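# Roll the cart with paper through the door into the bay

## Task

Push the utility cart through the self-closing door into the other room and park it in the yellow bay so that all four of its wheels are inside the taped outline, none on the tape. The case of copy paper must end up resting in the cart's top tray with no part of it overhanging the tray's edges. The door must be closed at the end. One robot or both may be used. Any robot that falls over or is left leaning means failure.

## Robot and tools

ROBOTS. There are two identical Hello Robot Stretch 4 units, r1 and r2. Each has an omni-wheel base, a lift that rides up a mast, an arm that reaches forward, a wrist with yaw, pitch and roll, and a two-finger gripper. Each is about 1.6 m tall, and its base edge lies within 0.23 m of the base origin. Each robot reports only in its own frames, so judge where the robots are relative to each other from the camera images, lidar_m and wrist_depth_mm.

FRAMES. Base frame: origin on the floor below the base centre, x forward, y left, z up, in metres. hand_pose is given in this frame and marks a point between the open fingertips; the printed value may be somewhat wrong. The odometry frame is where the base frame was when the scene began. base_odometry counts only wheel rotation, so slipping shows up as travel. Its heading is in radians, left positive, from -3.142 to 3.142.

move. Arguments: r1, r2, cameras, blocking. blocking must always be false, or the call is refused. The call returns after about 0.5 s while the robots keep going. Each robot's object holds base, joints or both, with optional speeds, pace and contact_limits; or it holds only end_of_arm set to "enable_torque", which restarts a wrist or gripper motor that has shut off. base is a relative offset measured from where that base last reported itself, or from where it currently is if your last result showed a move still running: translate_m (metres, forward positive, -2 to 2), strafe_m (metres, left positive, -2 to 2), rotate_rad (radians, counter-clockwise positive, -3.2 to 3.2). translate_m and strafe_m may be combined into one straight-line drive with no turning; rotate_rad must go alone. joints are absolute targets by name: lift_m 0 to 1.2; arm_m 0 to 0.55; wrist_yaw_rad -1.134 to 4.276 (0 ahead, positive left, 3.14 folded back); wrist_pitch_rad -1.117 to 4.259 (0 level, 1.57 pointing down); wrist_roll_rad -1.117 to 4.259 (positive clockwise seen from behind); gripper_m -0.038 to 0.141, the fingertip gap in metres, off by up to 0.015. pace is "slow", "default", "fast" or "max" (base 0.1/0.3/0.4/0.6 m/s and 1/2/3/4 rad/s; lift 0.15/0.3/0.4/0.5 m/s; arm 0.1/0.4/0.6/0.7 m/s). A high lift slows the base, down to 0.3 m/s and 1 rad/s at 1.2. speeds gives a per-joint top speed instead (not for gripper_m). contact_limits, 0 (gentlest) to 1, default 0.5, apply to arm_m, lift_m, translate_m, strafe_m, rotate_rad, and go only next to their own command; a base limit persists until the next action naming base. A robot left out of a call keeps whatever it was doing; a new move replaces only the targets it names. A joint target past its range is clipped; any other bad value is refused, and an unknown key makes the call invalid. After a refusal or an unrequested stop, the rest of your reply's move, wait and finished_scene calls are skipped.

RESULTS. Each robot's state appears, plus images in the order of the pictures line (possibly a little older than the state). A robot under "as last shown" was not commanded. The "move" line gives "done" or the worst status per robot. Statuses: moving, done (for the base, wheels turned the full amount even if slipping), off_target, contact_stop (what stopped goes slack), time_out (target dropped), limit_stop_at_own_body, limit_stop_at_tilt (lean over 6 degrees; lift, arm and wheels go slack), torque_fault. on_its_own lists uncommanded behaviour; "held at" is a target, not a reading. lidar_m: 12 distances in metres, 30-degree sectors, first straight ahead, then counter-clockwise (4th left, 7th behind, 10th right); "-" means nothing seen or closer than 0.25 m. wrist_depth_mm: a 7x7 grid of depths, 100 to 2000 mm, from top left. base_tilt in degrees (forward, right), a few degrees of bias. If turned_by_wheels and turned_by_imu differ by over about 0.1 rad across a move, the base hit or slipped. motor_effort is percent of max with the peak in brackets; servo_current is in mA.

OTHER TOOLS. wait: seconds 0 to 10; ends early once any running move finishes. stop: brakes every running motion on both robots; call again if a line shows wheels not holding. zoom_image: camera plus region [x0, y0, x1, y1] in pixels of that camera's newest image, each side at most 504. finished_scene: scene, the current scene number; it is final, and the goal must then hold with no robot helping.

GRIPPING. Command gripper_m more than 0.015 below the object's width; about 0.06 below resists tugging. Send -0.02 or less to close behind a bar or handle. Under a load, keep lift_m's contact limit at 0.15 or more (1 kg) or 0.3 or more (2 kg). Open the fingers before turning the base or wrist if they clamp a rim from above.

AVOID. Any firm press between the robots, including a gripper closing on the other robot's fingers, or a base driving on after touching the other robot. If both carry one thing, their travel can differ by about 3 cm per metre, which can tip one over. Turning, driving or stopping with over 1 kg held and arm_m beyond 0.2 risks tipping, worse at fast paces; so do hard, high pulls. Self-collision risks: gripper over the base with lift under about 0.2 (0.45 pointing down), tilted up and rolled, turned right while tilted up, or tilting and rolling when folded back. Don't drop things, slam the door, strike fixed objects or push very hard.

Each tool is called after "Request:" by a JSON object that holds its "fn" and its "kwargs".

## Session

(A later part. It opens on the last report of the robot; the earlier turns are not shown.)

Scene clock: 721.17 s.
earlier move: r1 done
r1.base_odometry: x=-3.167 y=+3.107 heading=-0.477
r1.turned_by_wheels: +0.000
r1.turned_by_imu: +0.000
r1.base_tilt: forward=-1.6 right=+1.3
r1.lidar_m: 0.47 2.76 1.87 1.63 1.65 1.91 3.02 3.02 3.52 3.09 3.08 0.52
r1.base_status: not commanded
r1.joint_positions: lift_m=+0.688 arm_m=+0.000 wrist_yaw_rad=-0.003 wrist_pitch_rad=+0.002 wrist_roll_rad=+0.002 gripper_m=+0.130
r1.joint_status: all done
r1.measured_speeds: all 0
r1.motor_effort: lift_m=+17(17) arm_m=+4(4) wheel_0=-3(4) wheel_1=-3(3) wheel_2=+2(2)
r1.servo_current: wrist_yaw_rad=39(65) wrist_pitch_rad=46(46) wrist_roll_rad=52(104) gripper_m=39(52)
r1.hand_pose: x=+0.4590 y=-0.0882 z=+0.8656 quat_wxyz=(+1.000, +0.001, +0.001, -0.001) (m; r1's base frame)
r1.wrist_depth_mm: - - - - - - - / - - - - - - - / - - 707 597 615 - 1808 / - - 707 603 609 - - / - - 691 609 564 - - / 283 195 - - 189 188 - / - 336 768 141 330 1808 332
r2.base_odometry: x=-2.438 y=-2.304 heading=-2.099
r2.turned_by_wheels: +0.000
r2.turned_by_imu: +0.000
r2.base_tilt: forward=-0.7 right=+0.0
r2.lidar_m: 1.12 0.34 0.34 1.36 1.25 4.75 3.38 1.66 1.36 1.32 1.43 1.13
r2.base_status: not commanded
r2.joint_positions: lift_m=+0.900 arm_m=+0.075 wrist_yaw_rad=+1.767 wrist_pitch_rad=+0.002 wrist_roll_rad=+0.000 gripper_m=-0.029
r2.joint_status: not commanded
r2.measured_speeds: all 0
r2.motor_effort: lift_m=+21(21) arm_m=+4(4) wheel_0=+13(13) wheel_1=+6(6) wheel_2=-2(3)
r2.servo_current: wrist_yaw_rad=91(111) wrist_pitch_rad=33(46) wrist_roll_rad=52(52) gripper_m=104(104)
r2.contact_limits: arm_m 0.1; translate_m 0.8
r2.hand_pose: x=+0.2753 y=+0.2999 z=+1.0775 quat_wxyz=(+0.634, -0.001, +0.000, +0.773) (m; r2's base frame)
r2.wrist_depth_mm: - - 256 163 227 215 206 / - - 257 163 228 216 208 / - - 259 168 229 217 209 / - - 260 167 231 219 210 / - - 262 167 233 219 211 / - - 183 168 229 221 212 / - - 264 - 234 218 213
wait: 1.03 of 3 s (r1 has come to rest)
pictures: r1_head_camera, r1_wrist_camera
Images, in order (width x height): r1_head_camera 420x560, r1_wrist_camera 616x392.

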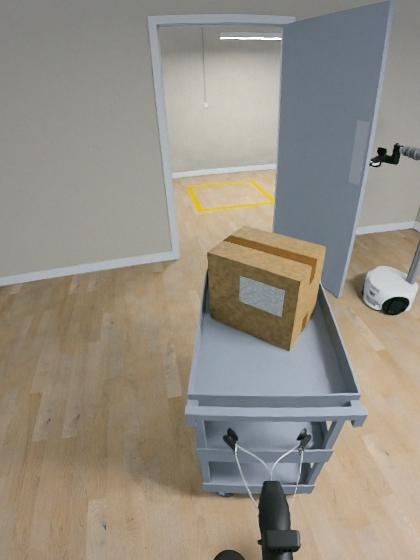

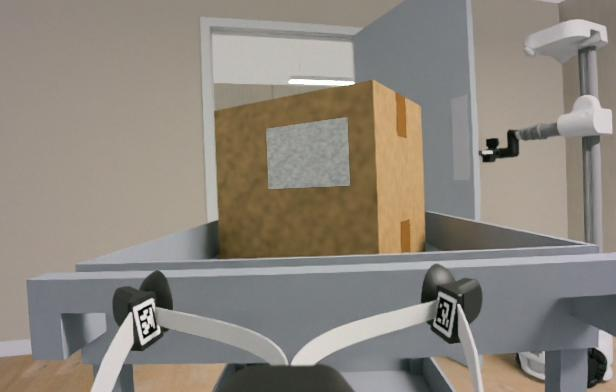

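Request:
{"fn": "move", "kwargs": {"blocking": false, "r1": {"base":{"translate_m":0.1,"strafe_m":-0.02},"pace":"slow","contact_limits":{"translate_m":0.8}}}}

Request:
{"fn": "wait", "kwargs": {"seconds": 3}}

Request:
{"fn": "move", "kwargs": {"blocking": false, "r1": {"base":{"translate_m":0.3},"pace":"slow","contact_limits":{"translate_m":0.8}}}}

Request:
{"fn": "wait", "kwargs": {"seconds": 5, "cameras": ["r1_head_camera","r1_wrist_camera"]}}

Scene clock: 728.37 s.
move: r1 moving
r1.base_odometry: x=-3.157 y=+3.099 heading=-0.476
r1.turned_by_wheels: +0.000
r1.turned_by_imu: +0.000
r1.base_tilt: forward=-1.6 right=+1.3
r1.lidar_m: 0.47 2.76 1.87 1.65 1.65 1.93 3.05 3.04 3.54 3.09 3.07 0.53
r1.base_status: translate_m moving; strafe_m moving
r1.joint_positions: lift_m=+0.688 arm_m=+0.000 wrist_yaw_rad=-0.003 wrist_pitch_rad=+0.002 wrist_roll_rad=+0.002 gripper_m=+0.130
r1.joint_status: not commanded
r1.measured_speeds: translate_m=+0.049 strafe_m=-0.010 rotate_rad=+0.003 lift_m=+0.000 arm_m=+0.000 wrist_yaw_rad=+0.000 wrist_pitch_rad=+0.000 wrist_roll_rad=+0.000
r1.motor_effort: lift_m=+17(17) arm_m=+4(4) wheel_0=+7(7) wheel_1=+5(5) wheel_2=-6(6)
r1.servo_current: wrist_yaw_rad=59(59) wrist_pitch_rad=39(46) wrist_roll_rad=59(65) gripper_m=46(52)
r1.contact_limits: translate_m 0.8
r1.hand_pose: x=+0.4590 y=-0.0882 z=+0.8656 quat_wxyz=(+1.000, +0.001, +0.001, -0.001) (m; r1's base frame)
r1.wrist_depth_mm: - - - - - - - / - - - - - - - / - - 691 591 603 1983 1921 / - - 691 597 603 - - / - - 691 597 549 - - / 265 195 - - 189 189 - / 283 322 324 142 319 1708 317
r2: as last shown
r2.base_tilt: forward=-0.7 right=+0.1
r2.lidar_m: 1.12 0.35 0.34 1.39 1.27 4.75 3.38 1.63 1.34 1.30 1.41 1.12
r2.motor_effort: lift_m=+21(21) arm_m=+4(4) wheel_0=+13(13) wheel_1=+6(6) wheel_2=-2(2)
r2.servo_current: wrist_yaw_rad=104(104) wrist_pitch_rad=39(46) wrist_roll_rad=46(52) gripper_m=98(104)
r2.contact_limits: arm_m 0.1; translate_m 0.8
r2.wrist_depth_mm: - - 256 163 226 215 207 / - - 257 163 229 216 208 / - - 259 167 229 217 208 / - - 259 167 230 219 211 / - - 262 167 232 220 211 / - - 182 167 227 220 213 / - - 262 - 234 218 213
pictures: none

Scene clock: 730.17 s.
earlier move: r1 done
r1.base_odometry: x=-3.087 y=+3.044 heading=-0.476
r1.turned_by_wheels: +0.000
r1.turned_by_imu: +0.001
r1.base_tilt: forward=-1.6 right=+1.3
r1.lidar_m: 0.45 0.46 1.95 1.68 1.70 1.99 3.12 3.12 3.51 3.05 3.04 0.52
r1.base_status: done
r1.joint_positions: lift_m=+0.688 arm_m=+0.000 wrist_yaw_rad=-0.003 wrist_pitch_rad=+0.002 wrist_roll_rad=+0.002 gripper_m=+0.130
r1.joint_status: not commanded
r1.measured_speeds: all 0
r1.motor_effort: lift_m=+17(17) arm_m=+4(4) wheel_0=+3(9) wheel_1=+3(8) wheel_2=-4(15)
r1.servo_current: wrist_yaw_rad=52(65) wrist_pitch_rad=39(52) wrist_roll_rad=52(72) gripper_m=39(52)
r1.contact_limits: translate_m 0.8
r1.hand_pose: x=+0.4590 y=-0.0882 z=+0.8656 quat_wxyz=(+1.000, +0.001, +0.001, -0.001) (m; r1's base frame)
r1.wrist_depth_mm: - - - - - - - / - - - - - - - / - - 627 544 615 1863 - / - - 640 549 609 - - / - 585 634 554 569 - - / - 193 - - 185 189 - / 296 297 296 141 300 300 300
r2.base_odometry: x=-2.438 y=-2.304 heading=-2.099
r2.turned_by_wheels: +0.000
r2.turned_by_imu: +0.000
r2.base_tilt: forward=-0.7 right=+0.0
r2.lidar_m: 1.13 0.36 0.34 1.25 1.25 4.72 3.34 1.67 1.34 1.31 1.41 1.16
r2.base_status: not commanded
r2.joint_positions: lift_m=+0.900 arm_m=+0.075 wrist_yaw_rad=+1.767 wrist_pitch_rad=+0.002 wrist_roll_rad=+0.000 gripper_m=-0.029
r2.joint_status: not commanded
r2.measured_speeds: all 0
r2.motor_effort: lift_m=+21(21) arm_m=+4(4) wheel_0=+13(13) wheel_1=+6(6) wheel_2=-2(2)
r2.servo_current: wrist_yaw_rad=98(111) wrist_pitch_rad=39(46) wrist_roll_rad=39(59) gripper_m=98(104)
r2.contact_limits: arm_m 0.1; translate_m 0.8
r2.hand_pose: x=+0.2753 y=+0.2999 z=+1.0775 quat_wxyz=(+0.634, -0.001, +0.000, +0.773) (m; r2's base frame)
r2.wrist_depth_mm: - - 256 163 226 215 207 / - - 256 163 229 217 206 / - - 259 167 229 217 209 / - - 260 168 232 219 210 / - - 262 166 233 220 212 / - - 183 167 228 220 212 / - - 262 - 234 218 213
wait: 1.80 of 3 s (r1 has come to rest)
pictures: none

Scene clock: 730.67 s.
move: r1 moving
r1.base_odometry: x=-3.076 y=+3.038 heading=-0.476
r1.turned_by_wheels: +0.000
r1.turned_by_imu: +0.000
r1.base_tilt: forward=-1.6 right=+1.3
r1.lidar_m: 0.45 0.49 1.95 1.69 1.69 2.00 3.13 3.15 3.49 3.04 3.06 0.52
r1.base_status: translate_m moving
r1.joint_positions: lift_m=+0.688 arm_m=+0.000 wrist_yaw_rad=-0.003 wrist_pitch_rad=+0.002 wrist_roll_rad=+0.002 gripper_m=+0.130
r1.joint_status: not commanded
r1.measured_speeds: translate_m=+0.048 strafe_m=+0.001 rotate_rad=+0.000 lift_m=+0.000 arm_m=+0.000 wrist_yaw_rad=+0.000 wrist_pitch_rad=+0.000 wrist_roll_rad=+0.000
r1.motor_effort: lift_m=+17(17) arm_m=+3(4) wheel_0=+10(10) wheel_1=+5(7) wheel_2=-9(9)
r1.servo_current: wrist_yaw_rad=59(59) wrist_pitch_rad=46(46) wrist_roll_rad=59(59) gripper_m=46(46)
r1.contact_limits: translate_m 0.8
r1.hand_pose: x=+0.4590 y=-0.0882 z=+0.8656 quat_wxyz=(+1.000, +0.001, +0.001, -0.001) (m; r1's base frame)
r1.wrist_depth_mm: - - - - - - - / - - - 574 - - - / - - 621 539 661 1863 - / - - 627 539 640 - - / - 574 634 549 591 - - / - 192 - - 184 189 - / 293 294 293 142 300 300 300
r2: as last shown
r2.base_tilt: forward=-0.7 right=+0.1
r2.lidar_m: 1.13 0.35 0.36 1.25 1.26 4.74 3.36 1.66 1.33 1.33 1.41 1.12
r2.servo_current: wrist_yaw_rad=98(117) wrist_pitch_rad=39(46) wrist_roll_rad=46(59) gripper_m=104(111)
r2.contact_limits: arm_m 0.1; translate_m 0.8
r2.wrist_depth_mm: - - 255 163 226 214 206 / - - 257 163 229 216 208 / - - 259 167 229 217 208 / - - 259 167 231 218 211 / - - 262 166 233 220 211 / - - 183 167 228 220 213 / - - 263 - 234 218 213
pictures: none

Scene clock: 734.43 s.
earlier move: r1 done
r1.base_odometry: x=-2.821 y=+2.906 heading=-0.476
r1.turned_by_wheels: +0.000
r1.turned_by_imu: +0.000
r1.base_tilt: forward=-1.6 right=+1.3
r1.lidar_m: 0.47 0.46 2.00 1.73 1.74 2.09 3.41 3.40 3.40 2.99 2.98 0.55
r1.base_status: done
r1.joint_positions: lift_m=+0.688 arm_m=+0.000 wrist_yaw_rad=-0.001 wrist_pitch_rad=+0.002 wrist_roll_rad=+0.002 gripper_m=+0.130
r1.joint_status: not commanded
r1.measured_speeds: all 0
r1.motor_effort: lift_m=+17(17) arm_m=+4(4) wheel_0=+4(10) wheel_1=+2(7) wheel_2=-3(10)
r1.servo_current: wrist_yaw_rad=46(72) wrist_pitch_rad=46(52) wrist_roll_rad=39(72) gripper_m=46(52)
r1.contact_limits: translate_m 0.8
r1.hand_pose: x=+0.4592 y=-0.0877 z=+0.8656 quat_wxyz=(+1.000, +0.001, +0.001, -0.001) (m; r1's base frame)
r1.wrist_depth_mm: - - - - - - - / - - - - - 1464 - / - 621 549 621 - 1464 1576 / - 647 559 615 - - - / 521 634 564 580 - - - / - 192 - - 189 189 - / 291 294 298 142 307 - 1863
r2.base_odometry: x=-2.438 y=-2.304 heading=-2.099
r2.turned_by_wheels: +0.000
r2.turned_by_imu: +0.001
r2.base_tilt: forward=-0.7 right=+0.0
r2.lidar_m: 1.11 0.35 0.36 1.23 1.41 4.71 3.36 1.69 1.34 1.33 1.41 1.15
r2.base_status: not commanded
r2.joint_positions: lift_m=+0.900 arm_m=+0.075 wrist_yaw_rad=+1.767 wrist_pitch_rad=+0.002 wrist_roll_rad=+0.000 gripper_m=-0.029
r2.joint_status: not commanded
r2.measured_speeds: all 0
r2.motor_effort: lift_m=+21(21) arm_m=+3(4) wheel_0=+13(13) wheel_1=+6(6) wheel_2=-2(2)
r2.servo_current: wrist_yaw_rad=98(117) wrist_pitch_rad=39(46) wrist_roll_rad=39(65) gripper_m=104(111)
r2.contact_limits: arm_m 0.1; translate_m 0.8
r2.hand_pose: x=+0.2753 y=+0.2999 z=+1.0775 quat_wxyz=(+0.634, -0.001, +0.000, +0.773) (m; r2's base frame)
r2.wrist_depth_mm: - - 256 163 226 214 206 / - - 257 163 228 216 207 / - - 259 167 230 217 210 / - - 260 167 231 218 210 / - - 263 167 234 220 211 / - - 183 167 228 220 212 / - 1921 266 - 234 218 213
wait: 3.77 of 5 s (r1 has come to rest)
pictures: r1_head_camera, r1_wrist_camera
Images, in order (width x height): r1_head_camera 420x560, r1_wrist_camera 616x392.

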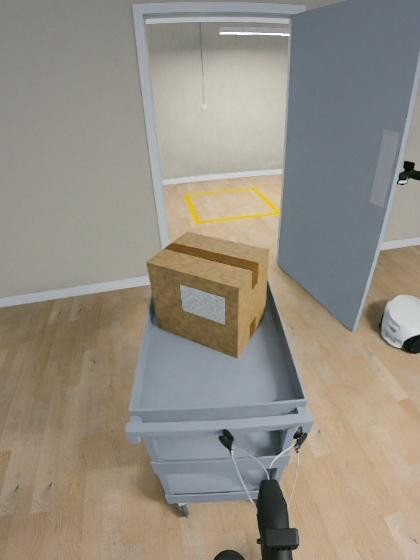

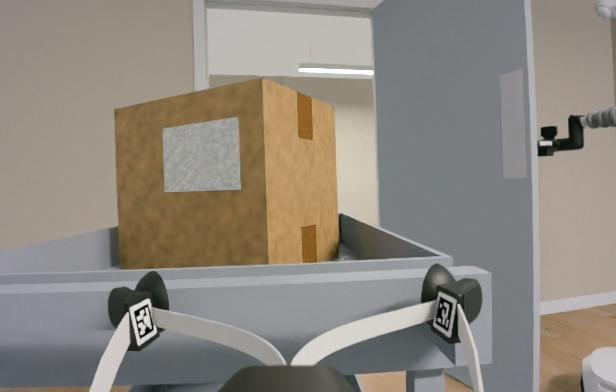

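Request:
{"fn": "move", "kwargs": {"blocking": false, "r1": {"base":{"translate_m":-0.04},"pace":"default"}}}

Request:
{"fn": "wait", "kwargs": {"seconds": 2}}

Request:
{"fn": "move", "kwargs": {"blocking": false, "r1": {"base":{"strafe_m":0.15},"pace":"default"}}}

Request:
{"fn": "wait", "kwargs": {"seconds": 3}}

Request:
{"fn": "move", "kwargs": {"blocking": false, "r1": {"base":{"translate_m":0.25},"pace":"slow","contact_limits":{"translate_m":0.8}}}}

Request:
{"fn": "wait", "kwargs": {"seconds": 5, "cameras": ["r1_head_camera","r1_wrist_camera"]}}

Scene clock: 741.63 s.
move: r1 moving
r1.base_odometry: x=-2.847 y=+2.920 heading=-0.477
r1.turned_by_wheels: +0.000
r1.turned_by_imu: -0.001
r1.base_tilt: forward=-1.6 right=+1.3
r1.lidar_m: 0.48 0.50 1.99 1.74 1.75 2.06 3.39 3.38 3.42 2.98 2.96 0.54
r1.base_status: translate_m moving
r1.joint_positions: lift_m=+0.688 arm_m=+0.000 wrist_yaw_rad=-0.001 wrist_pitch_rad=+0.002 wrist_roll_rad=+0.002 gripper_m=+0.130
r1.joint_status: not commanded
r1.measured_speeds: translate_m=-0.082 strafe_m=+0.000 rotate_rad=-0.004 lift_m=+0.000 arm_m=+0.000 wrist_yaw_rad=+0.000 wrist_pitch_rad=+0.000 wrist_roll_rad=+0.000
r1.motor_effort: lift_m=+17(17) arm_m=+4(4) wheel_0=-3(7) wheel_1=-3(8) wheel_2=+1(8)
r1.servo_current: wrist_yaw_rad=59(59) wrist_pitch_rad=39(46) wrist_roll_rad=59(72) gripper_m=46(46)
r1.hand_pose: x=+0.4592 y=-0.0877 z=+0.8656 quat_wxyz=(+1.000, +0.001, +0.001, -0.001) (m; r1's base frame)
r1.wrist_depth_mm: - - - - - - - / - - - - - 1464 - / - 668 574 647 - 1464 - / - 683 580 647 - - - / 517 654 591 634 - - - / - 193 - - 188 189 - / 317 324 324 141 336 - 1808
r2: as last shown
r2.turned_by_imu: +0.000
r2.lidar_m: 1.13 0.32 0.34 1.21 1.42 4.75 3.39 1.66 1.36 1.34 1.41 1.15
r2.servo_current: wrist_yaw_rad=85(117) wrist_pitch_rad=46(46) wrist_roll_rad=46(59) gripper_m=91(104)
r2.contact_limits: arm_m 0.1; translate_m 0.8
r2.wrist_depth_mm: - - 256 163 226 215 207 / - - 258 163 229 216 207 / - - 258 167 229 217 209 / - - 260 167 231 218 210 / - - 260 166 232 219 211 / - - 183 167 228 220 212 / - 1921 266 - 234 218 213
pictures: none

Scene clock: 742.23 s.
earlier move: r1 done
r1.base_odometry: x=-2.856 y=+2.925 heading=-0.477
r1.turned_by_wheels: +0.000
r1.turned_by_imu: +0.000
r1.base_tilt: forward=-1.6 right=+1.3
r1.lidar_m: 0.49 0.50 1.99 1.75 1.75 2.06 3.36 3.37 3.41 2.99 2.98 0.56
r1.base_status: done
r1.joint_positions: lift_m=+0.688 arm_m=+0.000 wrist_yaw_rad=-0.001 wrist_pitch_rad=+0.002 wrist_roll_rad=+0.002 gripper_m=+0.130
r1.joint_status: not commanded
r1.measured_speeds: all 0
r1.motor_effort: lift_m=+17(17) arm_m=+4(4) wheel_0=-3(7) wheel_1=-1(8) wheel_2=-1(8)
r1.servo_current: wrist_yaw_rad=46(65) wrist_pitch_rad=39(46) wrist_roll_rad=46(72) gripper_m=39(46)
r1.hand_pose: x=+0.4592 y=-0.0877 z=+0.8656 quat_wxyz=(+1.000, +0.001, +0.001, -0.001) (m; r1's base frame)
r1.wrist_depth_mm: - - - - - - - / - - - - - 1499 - / - 699 591 676 - 1537 - / - 699 591 661 - - - / 525 661 597 627 - - - / - 193 - - 189 189 - / 330 332 338 146 355 - -
r2.base_odometry: x=-2.438 y=-2.304 heading=-2.099
r2.turned_by_wheels: +0.000
r2.turned_by_imu: +0.000
r2.base_tilt: forward=-0.7 right=+0.1
r2.lidar_m: 1.11 0.33 0.32 1.22 1.40 4.72 3.37 1.68 1.34 1.33 1.42 1.15
r2.base_status: not commanded
r2.joint_positions: lift_m=+0.900 arm_m=+0.075 wrist_yaw_rad=+1.767 wrist_pitch_rad=+0.002 wrist_roll_rad=+0.000 gripper_m=-0.029
r2.joint_status: not commanded
r2.measured_speeds: all 0
r2.motor_effort: lift_m=+21(21) arm_m=+4(4) wheel_0=+12(13) wheel_1=+6(6) wheel_2=-2(2)
r2.servo_current: wrist_yaw_rad=98(117) wrist_pitch_rad=39(46) wrist_roll_rad=52(59) gripper_m=98(104)
r2.contact_limits: arm_m 0.1; translate_m 0.8
r2.hand_pose: x=+0.2753 y=+0.2999 z=+1.0775 quat_wxyz=(+0.634, -0.001, +0.000, +0.773) (m; r2's base frame)
r2.wrist_depth_mm: - - 257 163 226 215 207 / - - 257 163 229 216 206 / - - 259 167 230 218 209 / - - 259 168 232 218 210 / - - 262 167 232 219 212 / - - 183 167 229 220 213 / - 1863 1921 - 234 219 213
wait: 0.60 of 2 s (r1 has come to rest)
pictures: none

Scene clock: 742.73 s.
move: r1 moving
r1.base_odometry: x=-2.840 y=+2.957 heading=-0.477
r1.turned_by_wheels: +0.000
r1.turned_by_imu: +0.000
r1.base_tilt: forward=-1.6 right=+1.3
r1.lidar_m: 0.49 0.50 1.96 1.70 1.70 2.04 3.38 3.39 3.46 3.01 3.01 0.54
r1.base_status: strafe_m moving
r1.joint_positions: lift_m=+0.688 arm_m=+0.000 wrist_yaw_rad=-0.001 wrist_pitch_rad=+0.002 wrist_roll_rad=+0.002 gripper_m=+0.130
r1.joint_status: not commanded
r1.measured_speeds: translate_m=+0.000 strafe_m=+0.139 rotate_rad=+0.001 lift_m=+0.000 arm_m=+0.000 wrist_yaw_rad=+0.000 wrist_pitch_rad=+0.000 wrist_roll_rad=+0.000
r1.motor_effort: lift_m=+17(17) arm_m=+4(4) wheel_0=-9(12) wheel_1=+9(10) wheel_2=-1(2)
r1.servo_current: wrist_yaw_rad=46(59) wrist_pitch_rad=39(52) wrist_roll_rad=59(59) gripper_m=39(46)
r1.hand_pose: x=+0.4592 y=-0.0877 z=+0.8656 quat_wxyz=(+1.000, +0.001, +0.001, -0.001) (m; r1's base frame)
r1.wrist_depth_mm: - - - - - - - / - - - - - 1576 - / - - 603 627 - 1499 - / - - 609 621 - - - / 480 691 615 615 - - - / - 193 - - 188 196 - / 327 332 338 142 375 - -
r2: as last shown
r2.lidar_m: 1.12 0.35 0.36 1.24 1.41 4.75 3.35 1.65 1.34 1.32 1.40 1.13
r2.motor_effort: lift_m=+21(21) arm_m=+4(4) wheel_0=+13(13) wheel_1=+5(6) wheel_2=-2(2)
r2.servo_current: wrist_yaw_rad=117(117) wrist_pitch_rad=39(46) wrist_roll_rad=52(52) gripper_m=98(104)
r2.contact_limits: arm_m 0.1; translate_m 0.8
r2.wrist_depth_mm: - - 255 163 226 215 206 / - - 257 164 229 216 207 / - - 258 167 229 218 209 / - - 259 167 232 219 210 / - - 263 167 233 220 211 / - - 183 167 228 220 212 / - - 265 - 233 217 213
pictures: none

Scene clock: 743.97 s.
earlier move: r1 done
r1.base_odometry: x=-2.788 y=+3.058 heading=-0.477
r1.turned_by_wheels: +0.000
r1.turned_by_imu: +0.001
r1.base_tilt: forward=-1.6 right=+1.3
r1.lidar_m: 0.49 2.40 1.84 1.59 1.59 1.92 3.43 3.41 3.57 3.14 2.03 0.56
r1.base_status: done
r1.joint_positions: lift_m=+0.688 arm_m=+0.000 wrist_yaw_rad=-0.001 wrist_pitch_rad=+0.002 wrist_roll_rad=+0.002 gripper_m=+0.130
r1.joint_status: not commanded
r1.measured_speeds: all 0
r1.motor_effort: lift_m=+17(17) arm_m=+3(4) wheel_0=-2(12) wheel_1=+1(10) wheel_2=+0(2)
r1.servo_current: wrist_yaw_rad=46(59) wrist_pitch_rad=33(52) wrist_roll_rad=59(65) gripper_m=46(46)
r1.hand_pose: x=+0.4592 y=-0.0877 z=+0.8656 quat_wxyz=(+1.000, +0.001, +0.001, -0.001) (m; r1's base frame)
r1.wrist_depth_mm: - - - - - - - / - - - - - - - / - - 683 603 683 - 1576 / - - 683 609 676 - - / - - 668 609 569 - - / 262 195 - - 189 196 - / 265 327 329 141 338 1708 353
r2.base_odometry: x=-2.438 y=-2.304 heading=-2.099
r2.turned_by_wheels: +0.000
r2.turned_by_imu: +0.000
r2.base_tilt: forward=-0.7 right=+0.1
r2.lidar_m: 1.10 0.36 0.36 1.22 1.41 4.72 3.35 1.70 1.35 1.35 1.42 1.14
r2.base_status: not commanded
r2.joint_positions: lift_m=+0.900 arm_m=+0.075 wrist_yaw_rad=+1.767 wrist_pitch_rad=+0.002 wrist_roll_rad=+0.000 gripper_m=-0.029
r2.joint_status: not commanded
r2.measured_speeds: all 0
r2.motor_effort: lift_m=+21(21) arm_m=+4(4) wheel_0=+13(13) wheel_1=+6(6) wheel_2=-2(3)
r2.servo_current: wrist_yaw_rad=104(117) wrist_pitch_rad=39(52) wrist_roll_rad=39(59) gripper_m=98(104)
r2.contact_limits: arm_m 0.1; translate_m 0.8
r2.hand_pose: x=+0.2753 y=+0.2999 z=+1.0775 quat_wxyz=(+0.634, -0.001, +0.000, +0.773) (m; r2's base frame)
r2.wrist_depth_mm: - - 256 163 227 214 206 / - - 257 163 228 216 208 / - - 258 168 230 218 208 / - - 259 167 231 219 210 / - - 264 167 232 220 212 / - - 183 168 229 220 212 / - - 1983 - 233 219 213
wait: 1.23 of 3 s (r1 has come to rest)
pictures: none

Scene clock: 744.47 s.
move: r1 moving
r1.base_odometry: x=-2.777 y=+3.052 heading=-0.476
r1.turned_by_wheels: +0.000
r1.turned_by_imu: +0.000
r1.base_tilt: forward=-1.6 right=+1.3
r1.lidar_m: 0.48 2.37 1.83 1.59 1.61 1.92 3.41 3.42 3.56 3.15 2.02 0.54
r1.base_status: translate_m moving
r1.joint_positions: lift_m=+0.688 arm_m=+0.000 wrist_yaw_rad=-0.001 wrist_pitch_rad=+0.002 wrist_roll_rad=+0.002 gripper_m=+0.130
r1.joint_status: not commanded
r1.measured_speeds: translate_m=+0.048 strafe_m=+0.001 rotate_rad=+0.000 lift_m=+0.000 arm_m=+0.000 wrist_yaw_rad=+0.000 wrist_pitch_rad=+0.000 wrist_roll_rad=+0.000
r1.motor_effort: lift_m=+17(17) arm_m=+4(4) wheel_0=+5(5) wheel_1=+3(6) wheel_2=-6(7)
r1.servo_current: wrist_yaw_rad=65(65) wrist_pitch_rad=39(46) wrist_roll_rad=26(65) gripper_m=46(46)
r1.contact_limits: translate_m 0.8
r1.hand_pose: x=+0.4592 y=-0.0877 z=+0.8656 quat_wxyz=(+1.000, +0.001, +0.001, -0.001) (m; r1's base frame)
r1.wrist_depth_mm: - - - - - - - / - - - - - - - / - - 668 585 668 - 1537 / - - 661 597 647 - - / - 559 661 591 585 - - / 252 193 - - 188 196 - / 256 317 320 141 330 336 347
r2: as last shown
r2.base_tilt: forward=-0.8 right=+0.0
r2.lidar_m: 1.13 0.35 0.36 1.23 1.44 4.74 3.38 1.64 1.34 1.31 1.43 1.14
r2.motor_effort: lift_m=+21(21) arm_m=+4(4) wheel_0=+12(13) wheel_1=+6(6) wheel_2=-2(2)
r2.servo_current: wrist_yaw_rad=91(111) wrist_pitch_rad=39(46) wrist_roll_rad=39(46) gripper_m=98(104)
r2.contact_limits: arm_m 0.1; translate_m 0.8
r2.wrist_depth_mm: - - 255 163 227 214 206 / - - 257 163 229 216 207 / - - 259 167 230 217 209 / - - 260 167 232 219 210 / - - 262 166 233 220 211 / - - 183 168 228 220 212 / - - 1921 - 234 218 212
pictures: none

Scene clock: 747.77 s.
earlier move: r1 done
r1.base_odometry: x=-2.566 y=+2.943 heading=-0.476
r1.turned_by_wheels: +0.000
r1.turned_by_imu: +0.000
r1.base_tilt: forward=-1.6 right=+1.3
r1.lidar_m: 0.47 0.49 1.88 1.64 1.65 1.96 3.65 3.66 3.51 3.08 1.76 0.53
r1.base_status: done
r1.joint_positions: lift_m=+0.688 arm_m=+0.000 wrist_yaw_rad=-0.001 wrist_pitch_rad=+0.002 wrist_roll_rad=+0.002 gripper_m=+0.130
r1.joint_status: not commanded
r1.measured_speeds: all 0
r1.motor_effort: lift_m=+17(17) arm_m=+4(4) wheel_0=+4(9) wheel_1=+2(7) wheel_2=-3(11)
r1.servo_current: wrist_yaw_rad=46(78) wrist_pitch_rad=39(52) wrist_roll_rad=65(65) gripper_m=52(52)
r1.contact_limits: translate_m 0.8
r1.hand_pose: x=+0.4592 y=-0.0877 z=+0.8656 quat_wxyz=(+1.000, +0.001, +0.001, -0.001) (m; r1's base frame)
r1.wrist_depth_mm: - - - - - - - / - - 1921 574 - - 1281 / - - 609 539 715 - 1281 / - - 609 539 707 - - / - 591 615 539 609 - - / - 191 - - 184 188 - / 297 298 298 143 298 300 -
r2.base_odometry: x=-2.438 y=-2.304 heading=-2.099
r2.turned_by_wheels: +0.000
r2.turned_by_imu: +0.000
r2.base_tilt: forward=-0.7 right=+0.1
r2.lidar_m: 1.13 0.33 0.36 1.22 1.74 4.74 3.39 1.68 1.34 1.33 1.41 1.14
r2.base_status: not commanded
r2.joint_positions: lift_m=+0.900 arm_m=+0.075 wrist_yaw_rad=+1.767 wrist_pitch_rad=+0.002 wrist_roll_rad=+0.000 gripper_m=-0.029
r2.joint_status: not commanded
r2.measured_speeds: all 0
r2.motor_effort: lift_m=+21(21) arm_m=+3(4) wheel_0=+12(13) wheel_1=+5(6) wheel_2=-2(2)
r2.servo_current: wrist_yaw_rad=98(111) wrist_pitch_rad=46(46) wrist_roll_rad=52(59) gripper_m=98(104)
r2.contact_limits: arm_m 0.1; translate_m 0.8
r2.hand_pose: x=+0.2753 y=+0.2999 z=+1.0775 quat_wxyz=(+0.634, -0.001, +0.000, +0.773) (m; r2's base frame)
r2.wrist_depth_mm: - - 256 163 227 214 206 / - - 256 164 229 217 206 / - - 260 167 230 218 209 / - - 259 167 231 218 210 / - - 1921 166 232 220 211 / - - 183 168 229 220 212 / - - 265 - 234 218 213
wait: 3.30 of 5 s (r1 has come to rest)
pictures: r1_head_camera, r1_wrist_camera
Images, in order (width x height): r1_head_camera 420x560, r1_wrist_camera 616x392.

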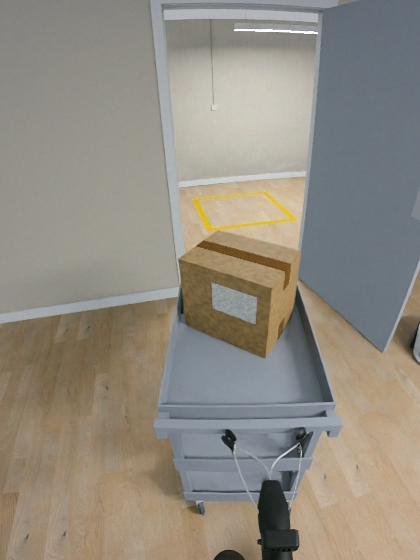

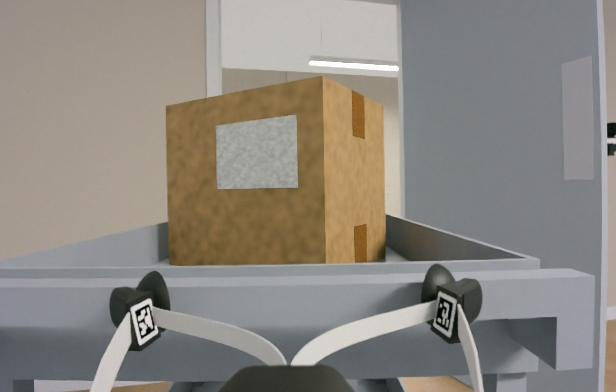

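Request:
{"fn": "move", "kwargs": {"blocking": false, "r1": {"base":{"translate_m":-0.04},"pace":"default"}}}

Request:
{"fn": "wait", "kwargs": {"seconds": 2}}

Request:
{"fn": "move", "kwargs": {"blocking": false, "r1": {"base":{"strafe_m":0.12},"pace":"default"}}}

Request:
{"fn": "wait", "kwargs": {"seconds": 3}}

Request:
{"fn": "move", "kwargs": {"blocking": false, "r1": {"base":{"translate_m":0.25},"pace":"slow","contact_limits":{"translate_m":0.8}}}}

Request:
{"fn": "wait", "kwargs": {"seconds": 5, "cameras": ["r1_head_camera","r1_head_right_camera"]}}

Scene clock: 757.03 s.
move: r1 moving
r1.base_odometry: x=-2.591 y=+2.957 heading=-0.477
r1.turned_by_wheels: +0.000
r1.turned_by_imu: -0.001
r1.base_tilt: forward=-1.6 right=+1.3
r1.lidar_m: 0.47 0.51 1.90 1.65 1.64 1.97 3.63 3.66 3.54 3.08 1.80 0.51
r1.base_status: translate_m moving
r1.joint_positions: lift_m=+0.688 arm_m=+0.000 wrist_yaw_rad=-0.001 wrist_pitch_rad=+0.002 wrist_roll_rad=+0.002 gripper_m=+0.130
r1.joint_status: not commanded
r1.measured_speeds: translate_m=-0.082 strafe_m=+0.000 rotate_rad=-0.005 lift_m=+0.000 arm_m=+0.000 wrist_yaw_rad=+0.000 wrist_pitch_rad=+0.000 wrist_roll_rad=+0.000
r1.motor_effort: lift_m=+17(17) arm_m=+4(4) wheel_0=-3(7) wheel_1=-2(6) wheel_2=+1(10)
r1.servo_current: wrist_yaw_rad=39(59) wrist_pitch_rad=39(46) wrist_roll_rad=46(78) gripper_m=39(46)
r1.hand_pose: x=+0.4592 y=-0.0877 z=+0.8656 quat_wxyz=(+1.000, +0.001, +0.001, -0.001) (m; r1's base frame)
r1.wrist_depth_mm: - - - - - - - / - - - - - - 1308 / - - 654 569 707 - 1336 / - - 654 569 707 - - / - 564 647 574 647 - - / - 194 - - 188 189 - / 329 327 329 141 325 324 -
r2: as last shown
r2.lidar_m: 1.14 0.35 0.35 1.18 1.72 4.73 3.34 1.66 1.32 1.34 1.40 1.12
r2.motor_effort: lift_m=+21(21) arm_m=+4(4) wheel_0=+13(13) wheel_1=+6(6) wheel_2=-2(2)
r2.servo_current: wrist_yaw_rad=104(117) wrist_pitch_rad=39(46) wrist_roll_rad=59(59) gripper_m=104(104)
r2.contact_limits: arm_m 0.1; translate_m 0.8
r2.wrist_depth_mm: - - 257 163 226 214 207 / - - 257 163 229 216 207 / - - 258 167 229 218 209 / - - 260 167 231 218 210 / - - 264 166 233 220 211 / - - 183 167 228 221 213 / - - 265 - 233 219 213
pictures: none

Scene clock: 757.63 s.
earlier move: r1 done
r1.base_odometry: x=-2.601 y=+2.962 heading=-0.477
r1.turned_by_wheels: +0.000
r1.turned_by_imu: +0.000
r1.base_tilt: forward=-1.6 right=+1.3
r1.lidar_m: 0.49 0.51 1.88 1.64 1.66 1.98 3.62 3.64 3.53 3.09 1.82 0.54
r1.base_status: done
r1.joint_positions: lift_m=+0.688 arm_m=+0.000 wrist_yaw_rad=-0.001 wrist_pitch_rad=+0.002 wrist_roll_rad=+0.002 gripper_m=+0.130
r1.joint_status: not commanded
r1.measured_speeds: all 0
r1.motor_effort: lift_m=+17(17) arm_m=+4(4) wheel_0=-3(7) wheel_1=-1(6) wheel_2=-1(10)
r1.servo_current: wrist_yaw_rad=33(65) wrist_pitch_rad=33(52) wrist_roll_rad=39(78) gripper_m=39(46)
r1.hand_pose: x=+0.4592 y=-0.0877 z=+0.8656 quat_wxyz=(+1.000, +0.001, +0.001, -0.001) (m; r1's base frame)
r1.wrist_depth_mm: - - - - - - - / - - - - - - 1308 / - - 661 580 - - 1336 / - - 661 585 732 - - / - 569 676 591 683 - - / - 194 - - 189 189 - / 338 338 336 141 336 340 -
r2.base_odometry: x=-2.438 y=-2.304 heading=-2.099
r2.turned_by_wheels: +0.000
r2.turned_by_imu: +0.000
r2.base_tilt: forward=-0.7 right=+0.0
r2.lidar_m: 1.14 0.35 0.36 1.21 1.75 4.72 3.35 1.66 1.36 1.33 1.40 1.11
r2.base_status: not commanded
r2.joint_positions: lift_m=+0.900 arm_m=+0.075 wrist_yaw_rad=+1.767 wrist_pitch_rad=+0.002 wrist_roll_rad=+0.000 gripper_m=-0.029
r2.joint_status: not commanded
r2.measured_speeds: all 0
r2.on_its_own: wrist_yaw_rad is at rest, and its servo_current (117 mA) is outside its rest range (0 to 104 mA)
r2.motor_effort: lift_m=+21(21) arm_m=+4(4) wheel_0=+12(13) wheel_1=+5(6) wheel_2=-2(2)
r2.servo_current: wrist_yaw_rad=117(117) wrist_pitch_rad=39(46) wrist_roll_rad=39(59) gripper_m=98(104)
r2.contact_limits: arm_m 0.1; translate_m 0.8
r2.hand_pose: x=+0.2753 y=+0.2999 z=+1.0775 quat_wxyz=(+0.634, -0.001, +0.000, +0.773) (m; r2's base frame)
r2.wrist_depth_mm: - - 256 163 227 215 207 / - - 257 163 229 216 207 / - - 258 167 229 217 209 / - - 259 167 231 218 209 / - - 263 166 231 220 211 / - - 184 167 229 220 213 / - - 1808 - 233 218 213
wait: 0.60 of 2 s (r1 has come to rest)
pictures: none

Scene clock: 758.13 s.
move: r1 moving
r1.base_odometry: x=-2.585 y=+2.994 heading=-0.477
r1.turned_by_wheels: +0.000
r1.turned_by_imu: +0.000
r1.base_tilt: forward=-1.6 right=+1.3
r1.lidar_m: 0.49 0.55 1.84 1.62 1.62 1.92 3.59 3.61 3.56 3.14 1.83 0.55
r1.base_status: strafe_m moving
r1.joint_positions: lift_m=+0.688 arm_m=+0.000 wrist_yaw_rad=-0.001 wrist_pitch_rad=+0.002 wrist_roll_rad=+0.002 gripper_m=+0.130
r1.joint_status: not commanded
r1.measured_speeds: translate_m=+0.000 strafe_m=+0.139 rotate_rad=-0.001 lift_m=+0.000 arm_m=+0.000 wrist_yaw_rad=+0.000 wrist_pitch_rad=+0.000 wrist_roll_rad=+0.000
r1.motor_effort: lift_m=+17(17) arm_m=+4(4) wheel_0=-8(11) wheel_1=+7(10) wheel_2=+0(1)
r1.servo_current: wrist_yaw_rad=59(65) wrist_pitch_rad=46(46) wrist_roll_rad=52(59) gripper_m=39(46)
r1.hand_pose: x=+0.4592 y=-0.0877 z=+0.8656 quat_wxyz=(+1.000, +0.001, +0.001, -0.001) (m; r1's base frame)
r1.wrist_depth_mm: - - - - - - - / - - - - - - 1308 / - - 661 574 691 - 1336 / - - 683 591 715 - - / - 521 683 591 634 - - / 298 193 - - 189 196 - / 338 338 338 142 338 343 -
r2.base_odometry: x=-2.438 y=-2.304 heading=-2.099
r2.turned_by_wheels: +0.000
r2.turned_by_imu: +0.000
r2.base_tilt: forward=-0.7 right=+0.1
r2.lidar_m: 1.13 0.35 0.35 1.19 1.76 4.73 3.35 1.67 1.34 1.33 1.39 1.14
r2.base_status: not commanded
r2.joint_positions: lift_m=+0.900 arm_m=+0.075 wrist_yaw_rad=+1.767 wrist_pitch_rad=+0.002 wrist_roll_rad=+0.000 gripper_m=-0.029
r2.joint_status: not commanded
r2.measured_speeds: all 0
r2.motor_effort: lift_m=+21(21) arm_m=+4(4) wheel_0=+13(13) wheel_1=+6(6) wheel_2=-2(2)
r2.servo_current: wrist_yaw_rad=104(117) wrist_pitch_rad=39(46) wrist_roll_rad=52(52) gripper_m=104(104)
r2.contact_limits: arm_m 0.1; translate_m 0.8
r2.hand_pose: x=+0.2753 y=+0.2999 z=+1.0775 quat_wxyz=(+0.634, -0.001, +0.000, +0.773) (m; r2's base frame)
r2.wrist_depth_mm: - - 256 163 227 215 206 / - - 256 163 228 216 208 / - - 259 167 229 217 208 / - - 260 167 231 217 211 / - - - 167 233 219 211 / - - 183 168 228 220 212 / - - 266 - 232 217 213
pictures: none

Scene clock: 759.23 s.
earlier move: r1 done
r1.base_odometry: x=-2.546 y=+3.068 heading=-0.477
r1.turned_by_wheels: +0.000
r1.turned_by_imu: +0.000
r1.base_tilt: forward=-1.6 right=+1.3
r1.lidar_m: 0.48 2.15 1.74 1.53 1.51 1.82 3.39 3.66 3.66 3.20 1.89 0.54
r1.base_status: done
r1.joint_positions: lift_m=+0.688 arm_m=+0.000 wrist_yaw_rad=-0.001 wrist_pitch_rad=+0.002 wrist_roll_rad=+0.002 gripper_m=+0.130
r1.joint_status: not commanded
r1.measured_speeds: all 0
r1.motor_effort: lift_m=+17(17) arm_m=+4(4) wheel_0=-2(11) wheel_1=+0(10) wheel_2=+0(1)
r1.servo_current: wrist_yaw_rad=39(65) wrist_pitch_rad=39(52) wrist_roll_rad=39(65) gripper_m=39(52)
r1.hand_pose: x=+0.4592 y=-0.0877 z=+0.8656 quat_wxyz=(+1.000, +0.001, +0.001, -0.001) (m; r1's base frame)
r1.wrist_depth_mm: - - - - - - - / - - - - - - - / - - - 640 580 - - / - - - 647 574 - - / - - 609 654 585 - - / - 194 - - 189 189 - / - 340 340 141 338 336 -
r2.base_odometry: x=-2.438 y=-2.304 heading=-2.099
r2.turned_by_wheels: +0.000
r2.turned_by_imu: +0.000
r2.base_tilt: forward=-0.7 right=+0.1
r2.lidar_m: 1.13 0.32 0.35 1.18 1.86 4.72 3.38 1.67 1.33 1.33 1.42 1.14
r2.base_status: not commanded
r2.joint_positions: lift_m=+0.900 arm_m=+0.075 wrist_yaw_rad=+1.767 wrist_pitch_rad=+0.002 wrist_roll_rad=+0.000 gripper_m=-0.029
r2.joint_status: not commanded
r2.measured_speeds: all 0
r2.motor_effort: lift_m=+21(21) arm_m=+3(4) wheel_0=+13(13) wheel_1=+5(6) wheel_2=-2(2)
r2.servo_current: wrist_yaw_rad=104(117) wrist_pitch_rad=33(52) wrist_roll_rad=39(59) gripper_m=98(104)
r2.contact_limits: arm_m 0.1; translate_m 0.8
r2.hand_pose: x=+0.2753 y=+0.2999 z=+1.0775 quat_wxyz=(+0.634, -0.001, +0.000, +0.773) (m; r2's base frame)
r2.wrist_depth_mm: - - 256 163 226 214 206 / - - 256 163 229 216 207 / - - 258 168 230 217 208 / - - 259 167 232 219 210 / - - - 167 232 221 211 / - - 183 167 228 220 211 / - - 265 - 232 218 213
wait: 1.10 of 3 s (r1 has come to rest)
pictures: none

Scene clock: 759.73 s.
move: r1 moving
r1.base_odometry: x=-2.535 y=+3.062 heading=-0.477
r1.turned_by_wheels: +0.000
r1.turned_by_imu: +0.000
r1.base_tilt: forward=-1.6 right=+1.3
r1.lidar_m: 0.50 2.15 1.75 1.54 1.51 1.84 3.39 3.63 3.64 3.20 1.88 0.53
r1.base_status: translate_m moving
r1.joint_positions: lift_m=+0.688 arm_m=+0.000 wrist_yaw_rad=-0.001 wrist_pitch_rad=+0.002 wrist_roll_rad=+0.002 gripper_m=+0.130
r1.joint_status: not commanded
r1.measured_speeds: translate_m=+0.047 strafe_m=+0.001 rotate_rad=+0.000 lift_m=+0.000 arm_m=+0.000 wrist_yaw_rad=+0.000 wrist_pitch_rad=+0.000 wrist_roll_rad=+0.000
r1.motor_effort: lift_m=+17(17) arm_m=+4(4) wheel_0=+5(6) wheel_1=+3(6) wheel_2=-5(7)
r1.servo_current: wrist_yaw_rad=65(65) wrist_pitch_rad=33(52) wrist_roll_rad=65(65) gripper_m=39(52)
r1.contact_limits: translate_m 0.8
r1.hand_pose: x=+0.4592 y=-0.0877 z=+0.8656 quat_wxyz=(+1.000, +0.001, +0.001, -0.001) (m; r1's base frame)
r1.wrist_depth_mm: - - - - - - - / - - - - - - - / - - - 634 569 - - / - - - 634 564 - - / - - 615 634 569 - - / - 195 - - 188 189 - / - 329 329 141 325 324 -
r2: as last shown
r2.base_tilt: forward=-0.8 right=+0.0
r2.lidar_m: 1.13 0.34 0.34 1.19 1.88 4.73 3.37 1.69 1.36 1.33 1.42 1.14
r2.motor_effort: lift_m=+21(21) arm_m=+4(4) wheel_0=+13(13) wheel_1=+6(6) wheel_2=-2(2)
r2.servo_current: wrist_yaw_rad=98(111) wrist_pitch_rad=39(46) wrist_roll_rad=46(59) gripper_m=104(104)
r2.contact_limits: arm_m 0.1; translate_m 0.8
r2.wrist_depth_mm: - - 256 163 228 215 206 / - - 257 164 229 217 207 / - - 258 167 229 218 209 / - - 259 168 231 218 210 / - - - 167 233 220 212 / - - 183 167 228 221 212 / - - 265 - 234 218 212
pictures: none

Scene clock: 763.03 s.
earlier move: r1 done
r1.base_odometry: x=-2.324 y=+2.954 heading=-0.477
r1.turned_by_wheels: +0.000
r1.turned_by_imu: +0.000
r1.base_tilt: forward=-1.6 right=+1.3
r1.lidar_m: 0.46 1.91 1.80 1.59 1.58 1.89 3.53 3.88 3.58 3.16 1.73 0.53
r1.base_status: done
r1.joint_positions: lift_m=+0.688 arm_m=+0.000 wrist_yaw_rad=-0.001 wrist_pitch_rad=+0.002 wrist_roll_rad=+0.002 gripper_m=+0.130
r1.joint_status: not commanded
r1.measured_speeds: all 0
r1.motor_effort: lift_m=+17(17) arm_m=+3(4) wheel_0=+4(9) wheel_1=+2(8) wheel_2=-4(13)
r1.servo_current: wrist_yaw_rad=52(65) wrist_pitch_rad=46(59) wrist_roll_rad=46(72) gripper_m=39(52)
r1.contact_limits: translate_m 0.8
r1.hand_pose: x=+0.4592 y=-0.0877 z=+0.8656 quat_wxyz=(+1.000, +0.001, +0.001, -0.001) (m; r1's base frame)
r1.wrist_depth_mm: - - - - - - - / - - - - - - - / - - 640 569 569 - - / - - 634 569 574 - - / - 473 647 569 539 - - / - 193 - - 184 189 - / 272 301 300 141 300 298 296
r2.base_odometry: x=-2.438 y=-2.304 heading=-2.099
r2.turned_by_wheels: +0.000
r2.turned_by_imu: +0.000
r2.base_tilt: forward=-0.7 right=+0.1
r2.lidar_m: 1.12 0.35 0.35 1.19 1.77 4.74 3.34 1.65 1.36 1.33 1.42 1.16
r2.base_status: not commanded
r2.joint_positions: lift_m=+0.900 arm_m=+0.075 wrist_yaw_rad=+1.767 wrist_pitch_rad=+0.002 wrist_roll_rad=+0.000 gripper_m=-0.029
r2.joint_status: not commanded
r2.measured_speeds: all 0
r2.motor_effort: lift_m=+21(21) arm_m=+3(4) wheel_0=+13(13) wheel_1=+5(6) wheel_2=-2(3)
r2.servo_current: wrist_yaw_rad=98(117) wrist_pitch_rad=39(46) wrist_roll_rad=46(59) gripper_m=98(104)
r2.contact_limits: arm_m 0.1; translate_m 0.8
r2.hand_pose: x=+0.2753 y=+0.2999 z=+1.0775 quat_wxyz=(+0.634, -0.001, +0.000, +0.773) (m; r2's base frame)
r2.wrist_depth_mm: - - 256 163 226 215 206 / - - 256 163 229 216 207 / - - 259 167 229 218 209 / - - 260 167 232 218 211 / - - - 166 232 220 212 / - - 183 167 228 220 213 / - - - - 233 218 213
wait: 3.30 of 5 s (r1 has come to rest)
pictures: r1_head_camera, r1_head_right_camera
Images, in order (width x height): r1_head_camera 420x560, r1_head_right_camera 420x672.

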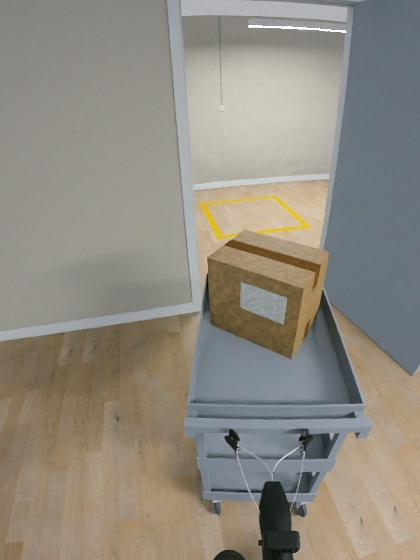

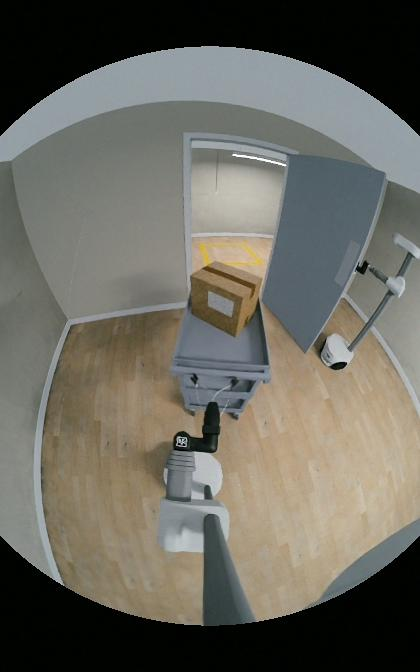

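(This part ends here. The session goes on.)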